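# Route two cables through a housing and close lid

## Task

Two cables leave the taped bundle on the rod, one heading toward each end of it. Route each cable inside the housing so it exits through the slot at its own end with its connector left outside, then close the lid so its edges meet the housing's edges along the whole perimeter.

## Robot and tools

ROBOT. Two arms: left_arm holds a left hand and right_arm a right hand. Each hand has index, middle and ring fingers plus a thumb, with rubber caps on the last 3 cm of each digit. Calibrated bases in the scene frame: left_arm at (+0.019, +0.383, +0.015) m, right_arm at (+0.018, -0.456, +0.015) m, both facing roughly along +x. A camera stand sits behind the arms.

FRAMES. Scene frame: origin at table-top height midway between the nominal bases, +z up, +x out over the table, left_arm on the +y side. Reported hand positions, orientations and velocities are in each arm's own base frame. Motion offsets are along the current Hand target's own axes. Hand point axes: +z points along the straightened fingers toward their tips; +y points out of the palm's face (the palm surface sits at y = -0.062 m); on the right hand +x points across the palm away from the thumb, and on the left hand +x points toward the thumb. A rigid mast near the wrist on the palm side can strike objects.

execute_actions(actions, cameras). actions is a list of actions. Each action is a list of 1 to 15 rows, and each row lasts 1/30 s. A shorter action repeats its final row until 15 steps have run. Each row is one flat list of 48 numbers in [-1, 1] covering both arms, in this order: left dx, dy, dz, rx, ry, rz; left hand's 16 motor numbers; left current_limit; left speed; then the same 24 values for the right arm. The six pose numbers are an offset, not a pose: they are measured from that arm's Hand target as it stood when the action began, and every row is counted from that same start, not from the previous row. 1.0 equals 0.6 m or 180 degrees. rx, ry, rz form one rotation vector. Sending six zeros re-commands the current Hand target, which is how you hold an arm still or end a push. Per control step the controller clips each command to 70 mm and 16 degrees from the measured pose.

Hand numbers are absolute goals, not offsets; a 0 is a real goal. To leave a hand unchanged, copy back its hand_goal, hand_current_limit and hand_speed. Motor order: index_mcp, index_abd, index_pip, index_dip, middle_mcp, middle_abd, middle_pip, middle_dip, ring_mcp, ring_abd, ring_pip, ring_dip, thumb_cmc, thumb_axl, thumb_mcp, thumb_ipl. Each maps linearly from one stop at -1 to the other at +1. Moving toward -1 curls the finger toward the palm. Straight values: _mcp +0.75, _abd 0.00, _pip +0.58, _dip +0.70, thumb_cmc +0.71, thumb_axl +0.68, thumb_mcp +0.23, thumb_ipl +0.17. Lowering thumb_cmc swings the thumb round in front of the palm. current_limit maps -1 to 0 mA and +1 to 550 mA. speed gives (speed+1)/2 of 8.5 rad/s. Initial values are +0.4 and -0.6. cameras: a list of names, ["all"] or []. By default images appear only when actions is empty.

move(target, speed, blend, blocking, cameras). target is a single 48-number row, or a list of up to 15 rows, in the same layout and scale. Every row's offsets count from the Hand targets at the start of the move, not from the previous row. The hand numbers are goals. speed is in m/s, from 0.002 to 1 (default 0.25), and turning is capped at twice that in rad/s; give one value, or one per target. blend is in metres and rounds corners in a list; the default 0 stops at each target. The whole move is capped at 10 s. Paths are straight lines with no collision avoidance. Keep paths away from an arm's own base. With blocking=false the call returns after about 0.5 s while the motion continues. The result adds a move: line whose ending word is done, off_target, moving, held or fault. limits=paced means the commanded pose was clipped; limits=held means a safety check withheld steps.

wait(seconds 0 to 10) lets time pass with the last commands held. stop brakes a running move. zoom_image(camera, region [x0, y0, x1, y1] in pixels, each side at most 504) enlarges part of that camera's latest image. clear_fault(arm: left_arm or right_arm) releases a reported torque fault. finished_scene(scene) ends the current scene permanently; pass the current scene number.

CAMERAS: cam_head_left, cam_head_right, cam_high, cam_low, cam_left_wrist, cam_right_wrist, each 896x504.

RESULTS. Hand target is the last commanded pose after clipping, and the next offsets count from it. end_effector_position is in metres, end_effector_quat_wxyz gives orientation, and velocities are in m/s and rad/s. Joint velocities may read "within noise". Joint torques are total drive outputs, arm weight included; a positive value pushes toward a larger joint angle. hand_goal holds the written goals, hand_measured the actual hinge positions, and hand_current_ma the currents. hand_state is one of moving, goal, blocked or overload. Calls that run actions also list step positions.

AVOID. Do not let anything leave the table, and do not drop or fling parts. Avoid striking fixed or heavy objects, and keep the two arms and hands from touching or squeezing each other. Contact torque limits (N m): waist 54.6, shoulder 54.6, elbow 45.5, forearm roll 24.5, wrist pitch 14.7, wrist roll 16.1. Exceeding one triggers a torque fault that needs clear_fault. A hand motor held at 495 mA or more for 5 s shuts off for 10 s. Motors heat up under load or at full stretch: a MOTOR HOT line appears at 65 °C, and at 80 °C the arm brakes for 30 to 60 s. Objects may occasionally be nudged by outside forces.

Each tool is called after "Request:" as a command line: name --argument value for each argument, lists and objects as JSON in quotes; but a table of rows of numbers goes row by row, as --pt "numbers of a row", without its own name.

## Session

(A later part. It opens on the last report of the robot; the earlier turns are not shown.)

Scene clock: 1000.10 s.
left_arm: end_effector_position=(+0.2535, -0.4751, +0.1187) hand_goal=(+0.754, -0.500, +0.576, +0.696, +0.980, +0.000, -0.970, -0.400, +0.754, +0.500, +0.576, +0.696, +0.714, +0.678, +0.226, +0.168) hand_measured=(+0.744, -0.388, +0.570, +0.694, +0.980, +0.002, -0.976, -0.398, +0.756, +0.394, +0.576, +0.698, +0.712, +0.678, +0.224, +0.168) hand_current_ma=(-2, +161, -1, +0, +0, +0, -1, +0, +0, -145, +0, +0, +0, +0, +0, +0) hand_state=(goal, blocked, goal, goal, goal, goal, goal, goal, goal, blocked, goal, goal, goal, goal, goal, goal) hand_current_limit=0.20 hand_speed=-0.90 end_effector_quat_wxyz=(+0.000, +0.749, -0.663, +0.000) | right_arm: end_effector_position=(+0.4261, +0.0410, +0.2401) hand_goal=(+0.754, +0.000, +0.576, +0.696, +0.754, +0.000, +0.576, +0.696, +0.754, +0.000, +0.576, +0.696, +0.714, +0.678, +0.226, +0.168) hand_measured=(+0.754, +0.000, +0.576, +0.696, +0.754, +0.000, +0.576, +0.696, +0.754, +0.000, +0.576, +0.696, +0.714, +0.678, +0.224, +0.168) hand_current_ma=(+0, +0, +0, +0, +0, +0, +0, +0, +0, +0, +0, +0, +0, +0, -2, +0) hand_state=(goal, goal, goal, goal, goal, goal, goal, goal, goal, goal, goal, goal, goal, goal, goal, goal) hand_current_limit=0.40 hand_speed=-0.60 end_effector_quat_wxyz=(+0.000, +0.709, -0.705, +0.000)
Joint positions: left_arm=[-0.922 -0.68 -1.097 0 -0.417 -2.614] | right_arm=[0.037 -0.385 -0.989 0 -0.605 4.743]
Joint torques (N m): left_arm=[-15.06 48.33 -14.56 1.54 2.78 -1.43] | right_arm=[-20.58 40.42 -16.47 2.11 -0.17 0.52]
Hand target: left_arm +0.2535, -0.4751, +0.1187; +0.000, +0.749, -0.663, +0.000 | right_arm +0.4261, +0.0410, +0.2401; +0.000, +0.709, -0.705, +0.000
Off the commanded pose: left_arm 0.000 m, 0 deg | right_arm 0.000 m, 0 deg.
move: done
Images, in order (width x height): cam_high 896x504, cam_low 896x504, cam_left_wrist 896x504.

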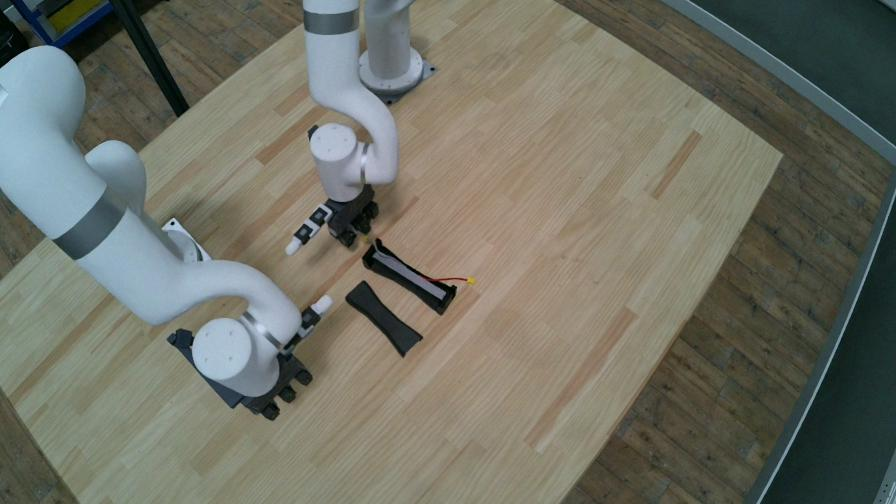

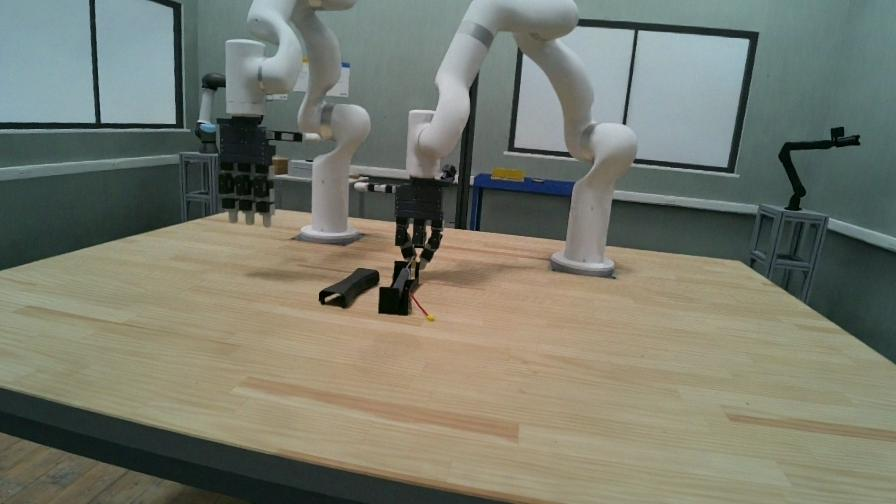

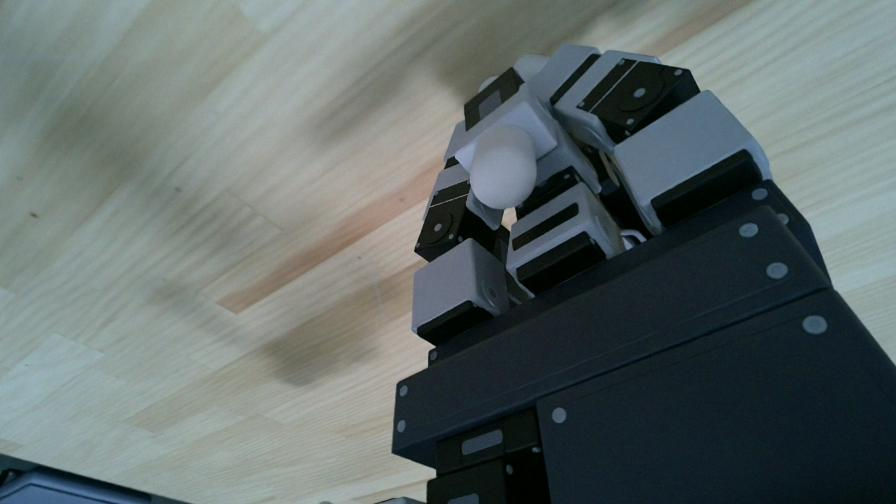

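Request:
move --pt "0 0.10 -0.15 0 0 0 0.754 -0.20 0.576 0.696 0.98 0 -0.97 -0.4 0.754 0.20 0.576 0.696 0.714 0.678 0.226 0.168 0.2 -0.8 0 0 0 0 0 0 0.754 0 0.576 0.696 0.754 0 0.576 0.696 0.754 0 0.576 0.696 0.714 0.678 0.226 0.168 0.4 -0.6" --speed 0.1 --cameras '["all"]'

Request:
zoom_image --camera "cam_low" --region '[380, 245, 430, 325]'

Request:
zoom_image --camera "cam_high" --region '[350, 220, 420, 290]'

Request:
zoom_image --camera "cam_left_wrist" --region '[380, 0, 700, 240]'

Request:
zoom_image --camera "cam_head_left" --region '[465, 300, 525, 370]'

Request:
zoom_image --camera "cam_right_wrist" --region '[740, 50, 896, 200]'

Scene clock: 1034.77 s.
left_arm: end_effector_position=(+0.1939, -0.4823, +0.2086) hand_goal=(+0.754, -0.200, +0.576, +0.696, +0.980, +0.000, -0.970, -0.400, +0.754, +0.200, +0.576, +0.696, +0.714, +0.678, +0.226, +0.168) hand_measured=(+0.748, -0.202, +0.572, +0.694, +0.980, +0.002, -0.970, -0.398, +0.756, +0.202, +0.576, +0.698, +0.712, +0.678, +0.224, +0.168) hand_current_ma=(-1, +0, +0, +0, +0, +0, +0, +0, +0, +0, +0, +0, +0, +0, +0, +0) hand_state=(goal, goal, goal, goal, goal, goal, goal, goal, goal, goal, goal, goal, goal, goal, goal, goal) hand_current_limit=0.20 hand_speed=-0.80 end_effector_quat_wxyz=(+0.000, +0.749, -0.663, +0.000) | right_arm: end_effector_position=(+0.4261, +0.0410, +0.2401) hand_goal=(+0.754, +0.000, +0.576, +0.696, +0.754, +0.000, +0.576, +0.696, +0.754, +0.000, +0.576, +0.696, +0.714, +0.678, +0.226, +0.168) hand_measured=(+0.754, +0.000, +0.576, +0.696, +0.754, +0.000, +0.576, +0.696, +0.754, +0.000, +0.576, +0.696, +0.714, +0.678, +0.224, +0.168) hand_current_ma=(+0, +0, +0, +0, +0, +0, +0, +0, +0, +0, +0, +0, +0, +0, -2, +0) hand_state=(goal, goal, goal, goal, goal, goal, goal, goal, goal, goal, goal, goal, goal, goal, goal, goal) hand_current_limit=0.40 hand_speed=-0.60 end_effector_quat_wxyz=(+0.000, +0.709, -0.705, +0.000)
Joint positions: left_arm=[-1.021 -0.467 -1.021 0 -0.553 -2.712] | right_arm=[0.037 -0.385 -0.989 0 -0.605 4.743]
Joint torques (N m): left_arm=[-14.41 44.34 -17.27 3.75 -2.56 -1.25] | right_arm=[-20.72 40.22 -16.43 2.01 -0.15 0.59]
Hand target: left_arm +0.1939, -0.4823, +0.2087; +0.000, +0.749, -0.663, +0.000 | right_arm +0.4261, +0.0410, +0.2401; +0.000, +0.709, -0.705, +0.000
Off the commanded pose: left_arm 0.000 m, 0 deg | right_arm 0.000 m, 0 deg.
move: done

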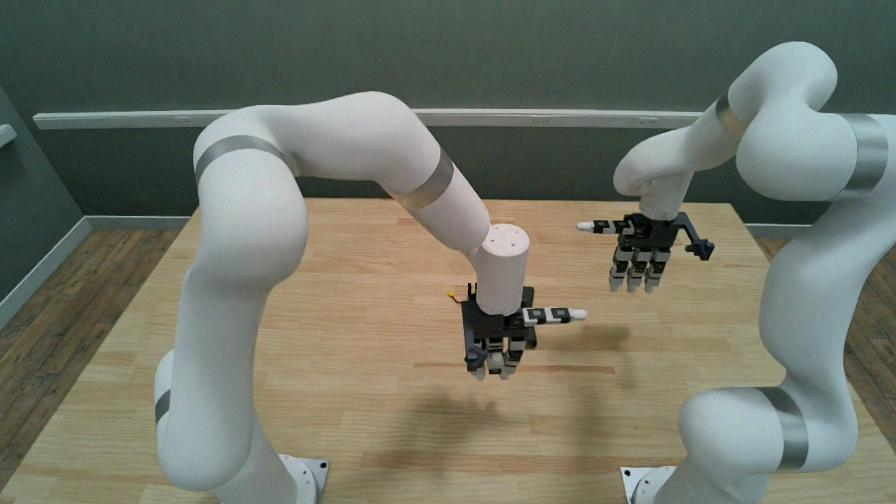

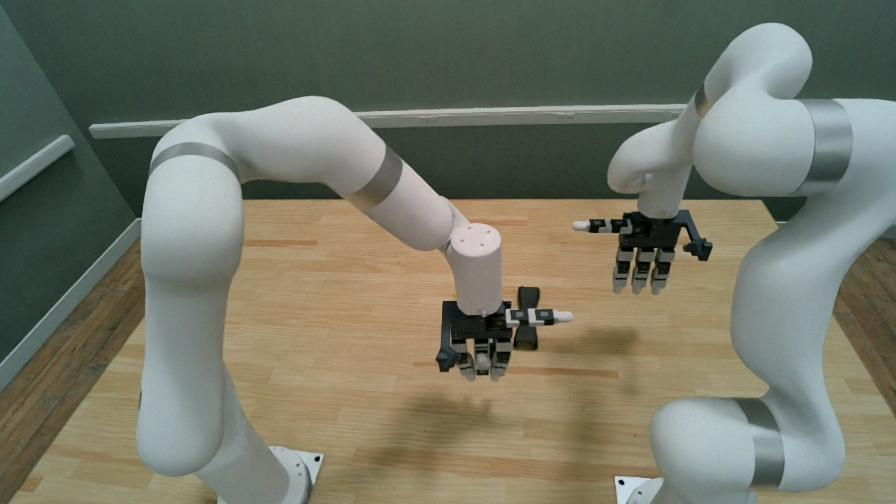

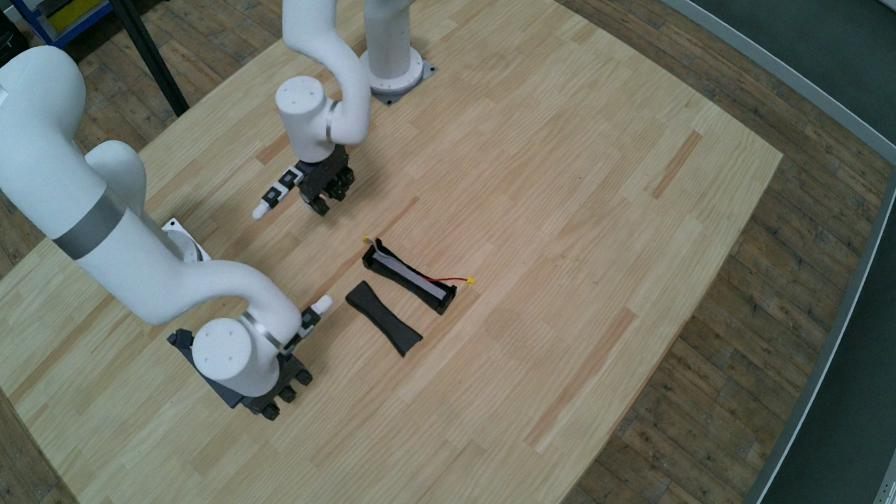

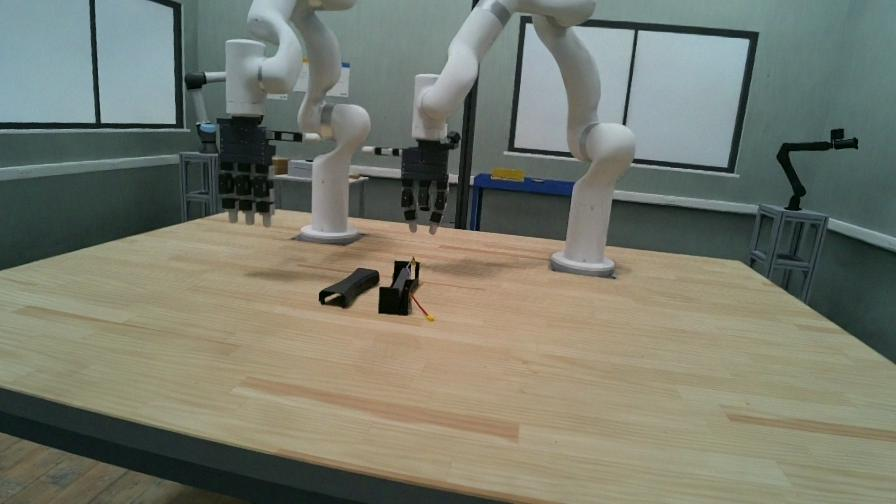

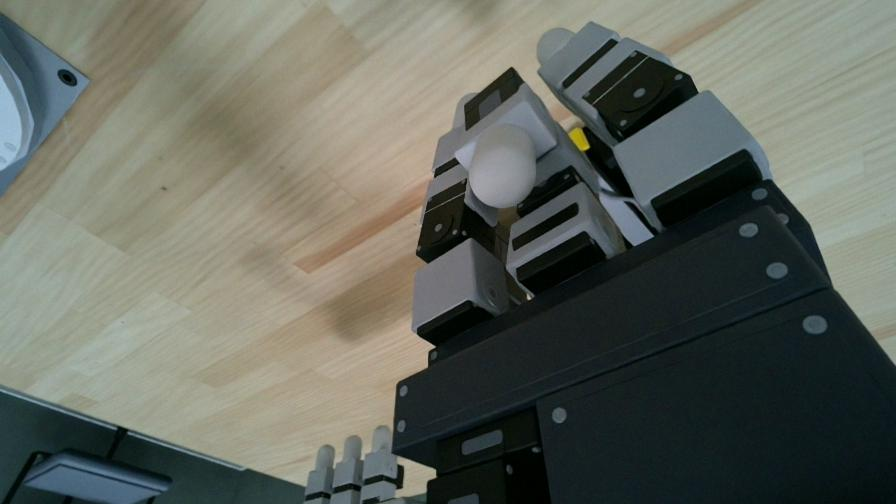

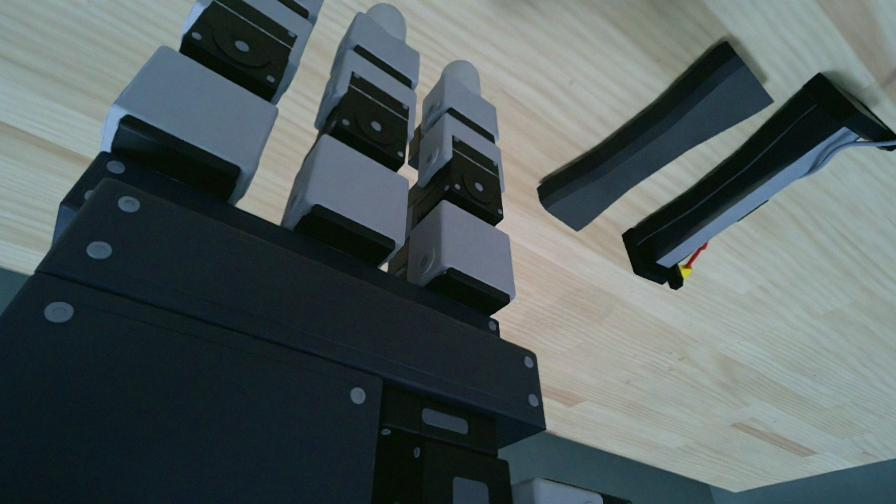

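Scaled by 6.300 from the camera's 896x504 image, which has a finer 1280x720 frame.

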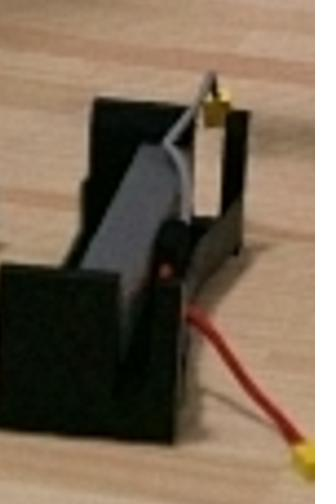

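Scaled by 7.200 from the camera's 896x504 image, which has a finer 1280x720 frame.

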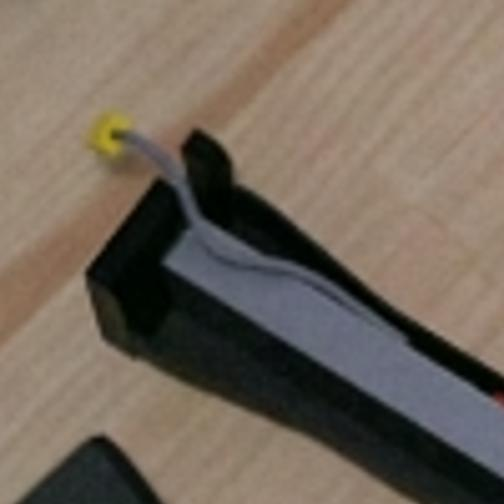

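Scaled by 1.575 from the camera's 896x504 image, which has a finer 1280x720 frame.

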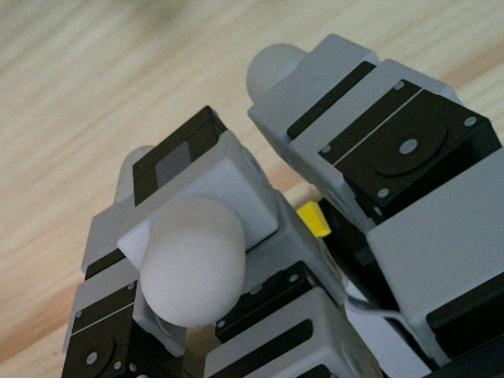

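Scaled by 7.200 from the camera's 896x504 image, which has a finer 1280x720 frame.

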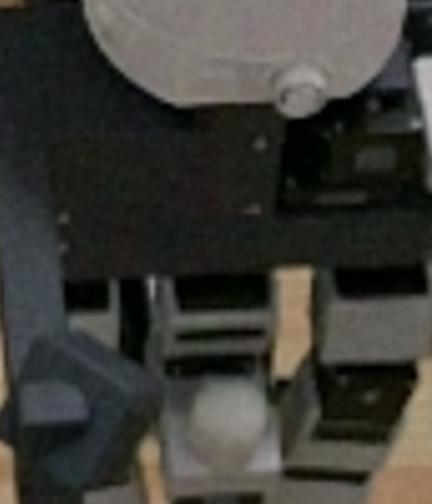

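Scaled by 3.231 from the camera's 896x504 image, which has a finer 1280x720 frame.

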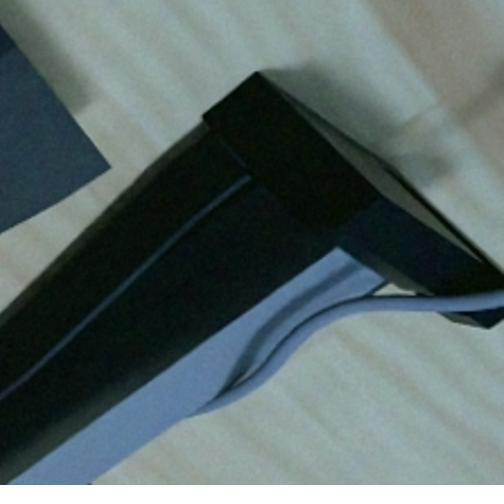

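Request:
move --pt "0.0105 -0.1627 0.0770 0 0 0 0.754 -0.24 0.576 0.696 0.98 0 -0.97 -0.4 0.754 0.24 0.576 0.696 0.714 0.678 0.226 0.168 0.2 -0.8 0 0 0 0 0 0 0.754 0 0.576 0.696 0.754 0 0.576 0.696 0.754 0 0.576 0.696 0.714 0.678 0.226 0.168 0.4 -0.6" --speed 0.1 --cameras '["all"]'

Request:
zoom_image --camera "cam_low" --region '[390, 225, 440, 295]'

Request:
zoom_image --camera "cam_left_wrist" --region '[380, 0, 700, 240]'

Request:
zoom_image --camera "cam_head_left" --region '[455, 300, 525, 380]'

Scene clock: 1072.70 s.
left_arm: end_effector_position=(+0.2916, -0.4768, +0.1625) hand_goal=(+0.754, -0.240, +0.576, +0.696, +0.980, +0.000, -0.970, -0.400, +0.754, +0.240, +0.576, +0.696, +0.714, +0.678, +0.226, +0.168) hand_measured=(+0.750, -0.234, +0.572, +0.694, +0.980, +0.002, -0.970, -0.398, +0.754, +0.236, +0.576, +0.698, +0.712, +0.678, +0.224, +0.168) hand_current_ma=(-1, +1, +0, +0, +0, +0, +0, +0, +0, +0, +0, +0, +0, +0, +0, +0) hand_state=(goal, goal, goal, goal, goal, goal, goal, goal, goal, goal, goal, goal, goal, goal, goal, goal) hand_current_limit=0.20 hand_speed=-0.80 end_effector_quat_wxyz=(+0.000, +0.748, -0.663, +0.000) | right_arm: end_effector_position=(+0.4261, +0.0410, +0.2401) hand_goal=(+0.754, +0.000, +0.576, +0.696, +0.754, +0.000, +0.576, +0.696, +0.754, +0.000, +0.576, +0.696, +0.714, +0.678, +0.226, +0.168) hand_measured=(+0.754, +0.000, +0.576, +0.696, +0.754, +0.000, +0.576, +0.696, +0.754, +0.000, +0.576, +0.696, +0.714, +0.678, +0.224, +0.168) hand_current_ma=(+0, +0, +0, +0, +0, +0, +0, +0, +0, +0, +0, +0, +0, +0, -2, +0) hand_state=(goal, goal, goal, goal, goal, goal, goal, goal, goal, goal, goal, goal, goal, goal, goal, goal) hand_current_limit=0.40 hand_speed=-0.60 end_effector_quat_wxyz=(+0.000, +0.709, -0.705, +0.000)
Joint positions: left_arm=[-0.872 -0.649 -1.177 0 -0.528 -2.563] | right_arm=[0.037 -0.385 -0.989 0 -0.605 4.743]
Joint torques (N m): left_arm=[15.77 25.15 -35.06 -2.86 0.54 1.08] | right_arm=[-20.32 40.14 -16.39 2.16 -0.02 0.68]
Hand target: left_arm +0.2916, -0.4768, +0.1625; +0.000, +0.749, -0.663, +0.000 | right_arm +0.4261, +0.0410, +0.2401; +0.000, +0.709, -0.705, +0.000
Off the commanded pose: left_arm 0.000 m, 0 deg | right_arm 0.000 m, 0 deg.
move: done

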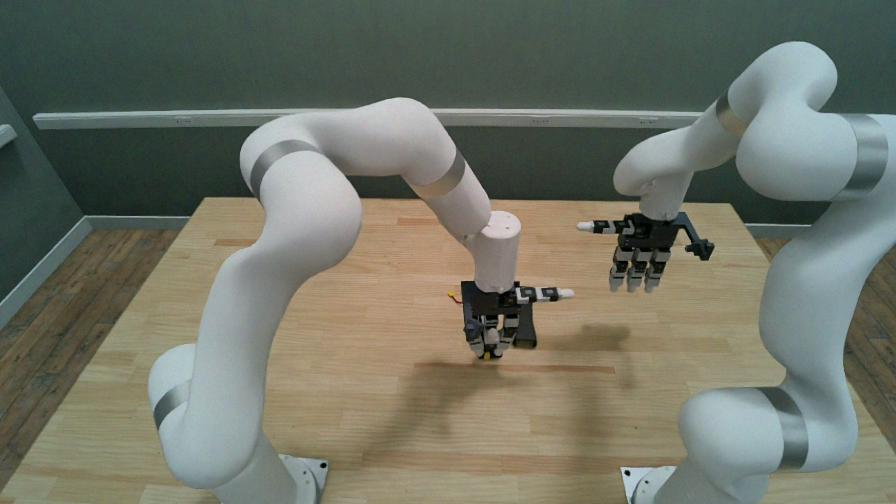

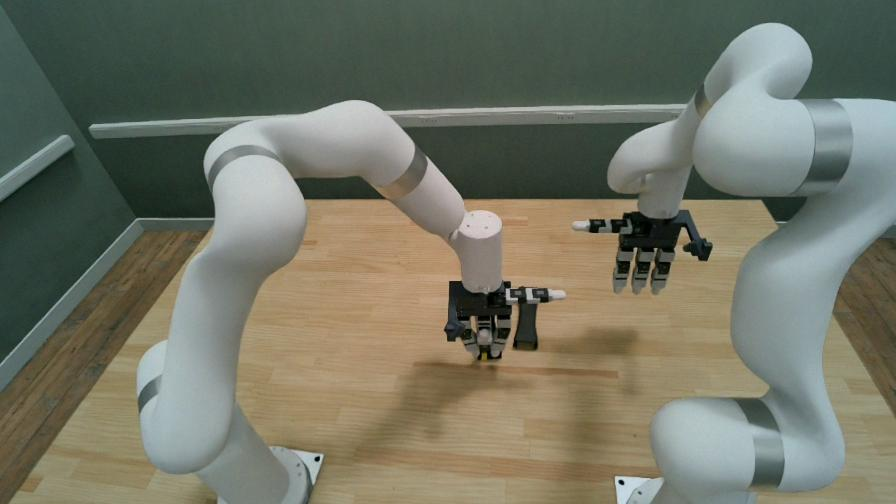

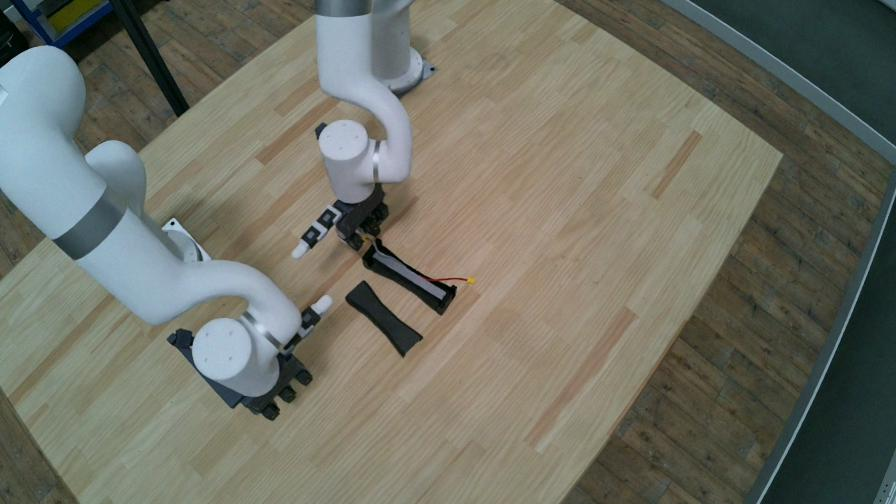

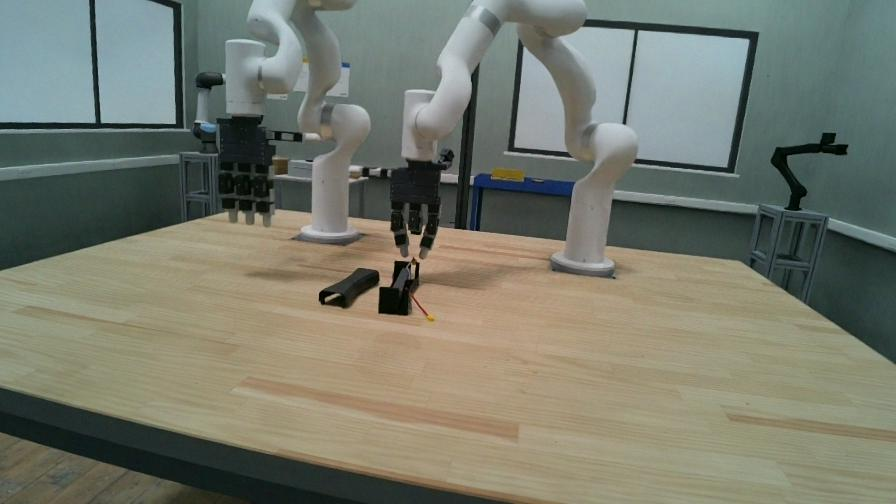

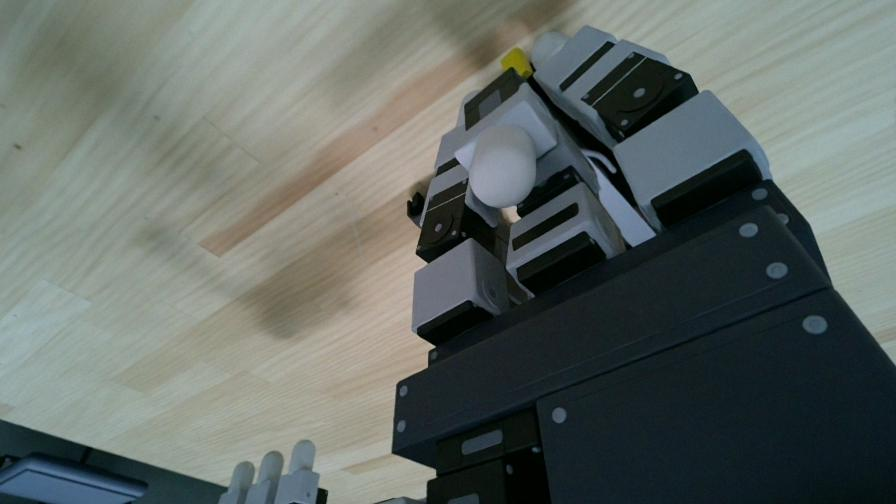

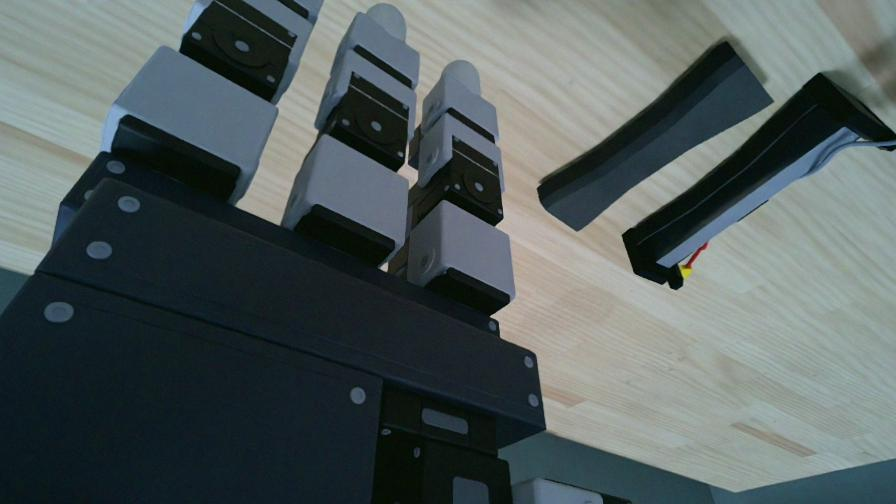

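Scaled by 7.200 from the camera's 896x504 image, which has a finer 1280x720 frame.

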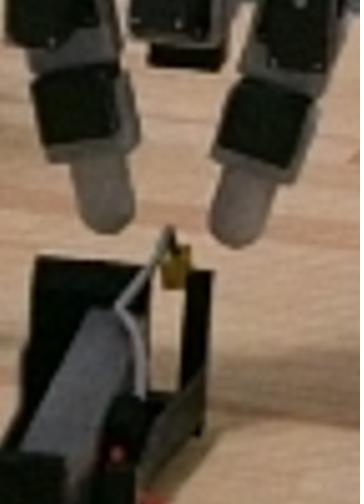

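Scaled by 1.575 from the camera's 896x504 image, which has a finer 1280x720 frame.

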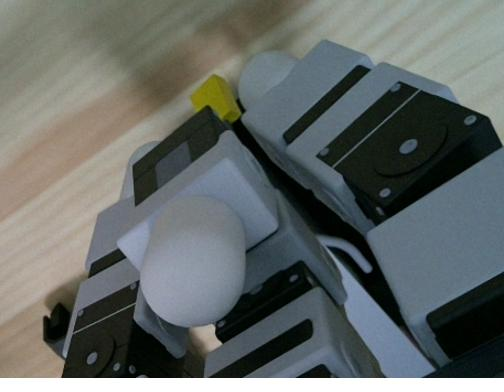

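Scaled by 6.300 from the camera's 896x504 image, which has a finer 1280x720 frame.

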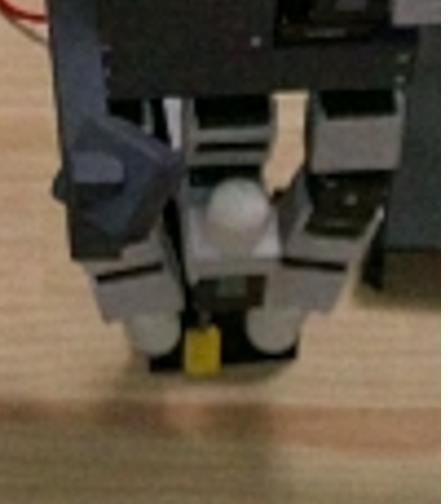

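Request:
move --pt "0 0 0.0368 0 0 0 0.754 -0.24 0.576 0.696 0.98 0 -0.97 -0.4 0.754 0.24 0.576 0.696 0.714 0.678 0.226 0.168 0.2 -0.8 0 0 0 0 0 0 0.754 0 0.576 0.696 0.754 0 0.576 0.696 0.754 0 0.576 0.696 0.714 0.678 0.226 0.168 0.4 -0.6" --pt "0 0 0.0368 0 0 0 0.754 -0.40 0.576 0.696 0.98 0 -0.97 -0.4 0.754 0.40 0.576 0.696 0.714 0.678 0.226 0.168 0.2 -0.9 0 0 0 0 0 0 0.754 0 0.576 0.696 0.754 0 0.576 0.696 0.754 0 0.576 0.696 0.714 0.678 0.226 0.168 0.4 -0.6" --speed 0.05 --cameras '["all"]'

Request:
zoom_image --camera "cam_low" --region '[390, 225, 440, 295]'

Request:
zoom_image --camera "cam_left_wrist" --region '[380, 0, 700, 240]'

Request:
zoom_image --camera "cam_head_left" --region '[455, 300, 525, 380]'

Scene clock: 1100.13 s.
left_arm: end_effector_position=(+0.2916, -0.4768, +0.1404) hand_goal=(+0.754, -0.400, +0.576, +0.696, +0.980, +0.000, -0.970, -0.400, +0.754, +0.400, +0.576, +0.696, +0.714, +0.678, +0.226, +0.168) hand_measured=(+0.746, -0.320, +0.572, +0.694, +0.980, +0.002, -0.970, -0.398, +0.760, +0.314, +0.580, +0.698, +0.712, +0.678, +0.224, +0.168) hand_current_ma=(-2, +87, -1, +0, +0, +0, +0, +0, +1, -99, +0, +0, +0, +0, +0, +0) hand_state=(goal, blocked, goal, goal, goal, goal, goal, goal, goal, blocked, goal, goal, goal, goal, goal, goal) hand_current_limit=0.20 hand_speed=-0.90 end_effector_quat_wxyz=(+0.000, +0.749, -0.663, +0.000) | right_arm: end_effector_position=(+0.4261, +0.0410, +0.2401) hand_goal=(+0.754, +0.000, +0.576, +0.696, +0.754, +0.000, +0.576, +0.696, +0.754, +0.000, +0.576, +0.696, +0.714, +0.678, +0.226, +0.168) hand_measured=(+0.754, +0.000, +0.576, +0.696, +0.754, +0.000, +0.576, +0.696, +0.754, +0.000, +0.576, +0.696, +0.714, +0.678, +0.224, +0.168) hand_current_ma=(+0, +0, +0, +0, +0, +0, +0, +0, +0, +0, +0, +0, +0, +0, -2, +0) hand_state=(goal, goal, goal, goal, goal, goal, goal, goal, goal, goal, goal, goal, goal, goal, goal, goal) hand_current_limit=0.40 hand_speed=-0.60 end_effector_quat_wxyz=(+0.000, +0.709, -0.705, +0.000)
Joint positions: left_arm=[-0.872 -0.686 -1.176 0 -0.49 -2.563] | right_arm=[0.037 -0.385 -0.989 0 -0.605 4.743]
Joint torques (N m): left_arm=[13.49 26.68 -34.21 -2.68 2.8 1.11] | right_arm=[-19.97 40.43 -16.11 2.17 0.06 0.78]
Hand target: left_arm +0.2916, -0.4768, +0.1404; +0.000, +0.749, -0.663, +0.000 | right_arm +0.4261, +0.0410, +0.2401; +0.000, +0.709, -0.705, +0.000
Off the commanded pose: left_arm 0.000 m, 0 deg | right_arm 0.000 m, 0 deg.
move: done

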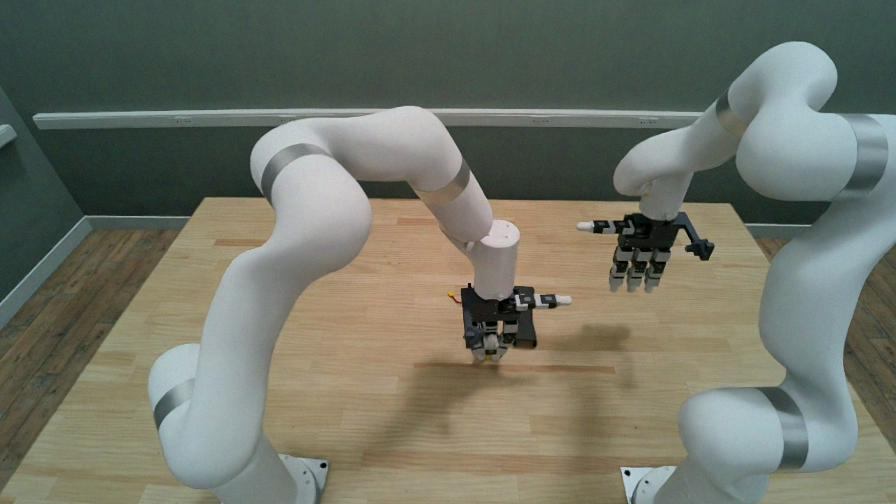

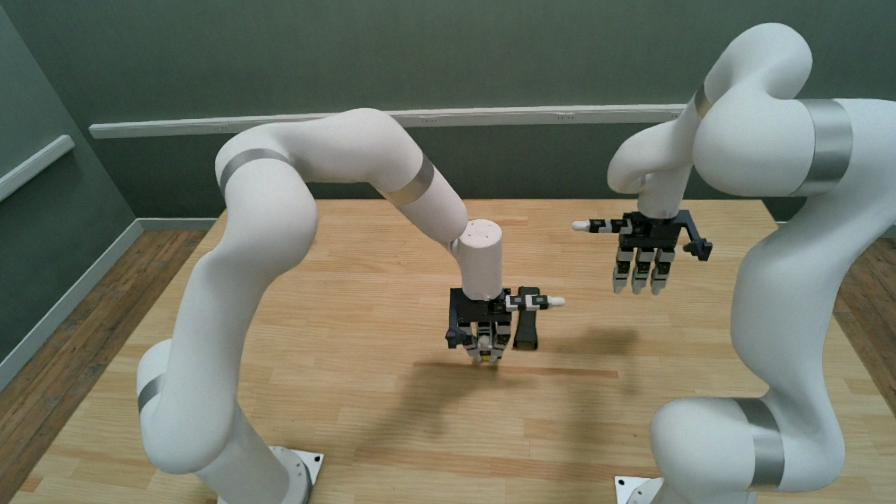

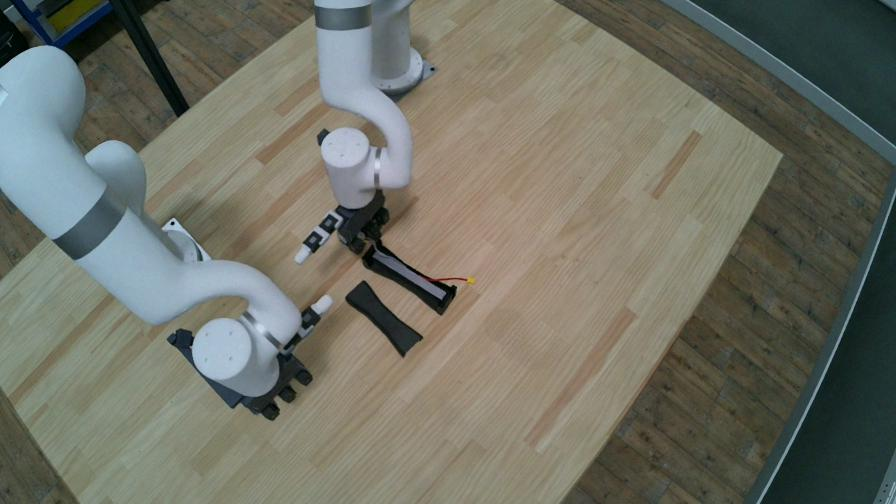

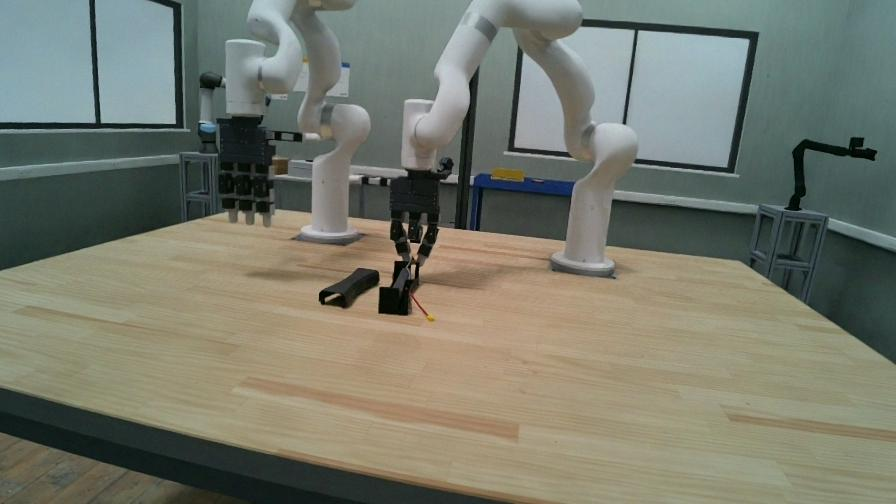

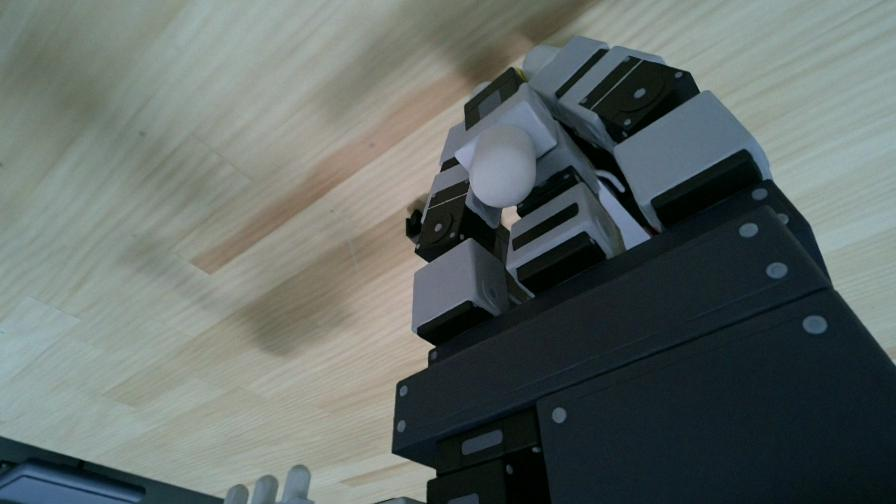

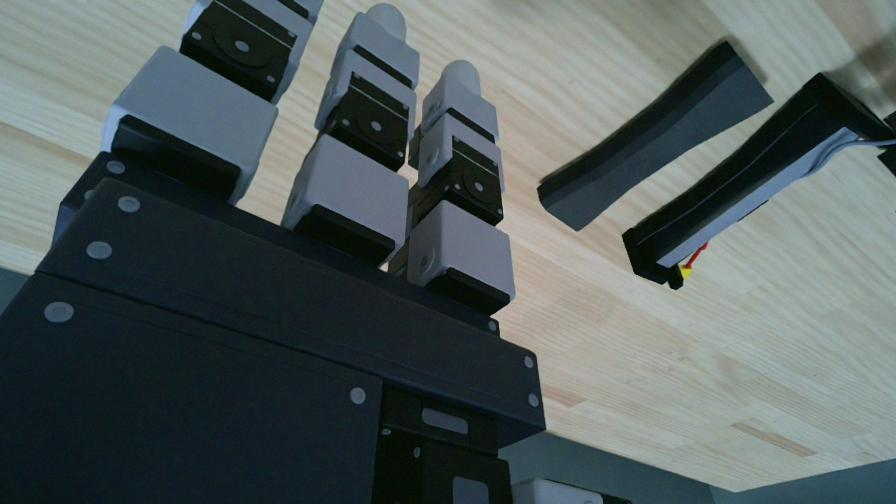

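Scaled by 7.200 from the camera's 896x504 image, which has a finer 1280x720 frame.

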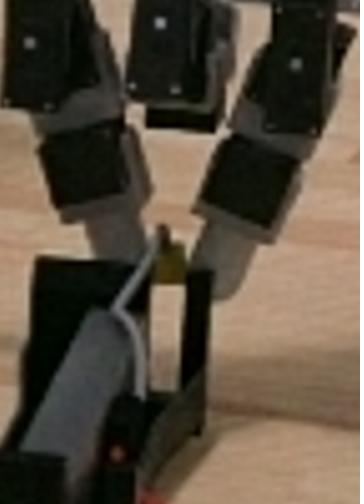

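Scaled by 1.575 from the camera's 896x504 image, which has a finer 1280x720 frame.

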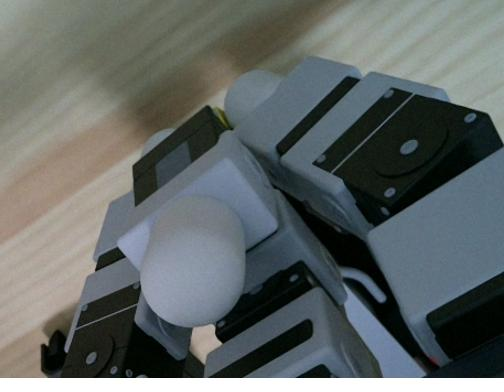

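Scaled by 6.300 from the camera's 896x504 image, which has a finer 1280x720 frame.

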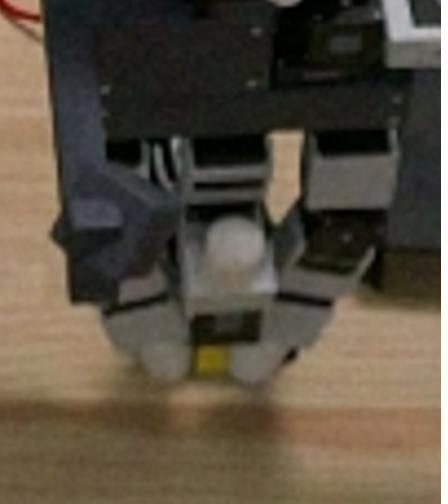

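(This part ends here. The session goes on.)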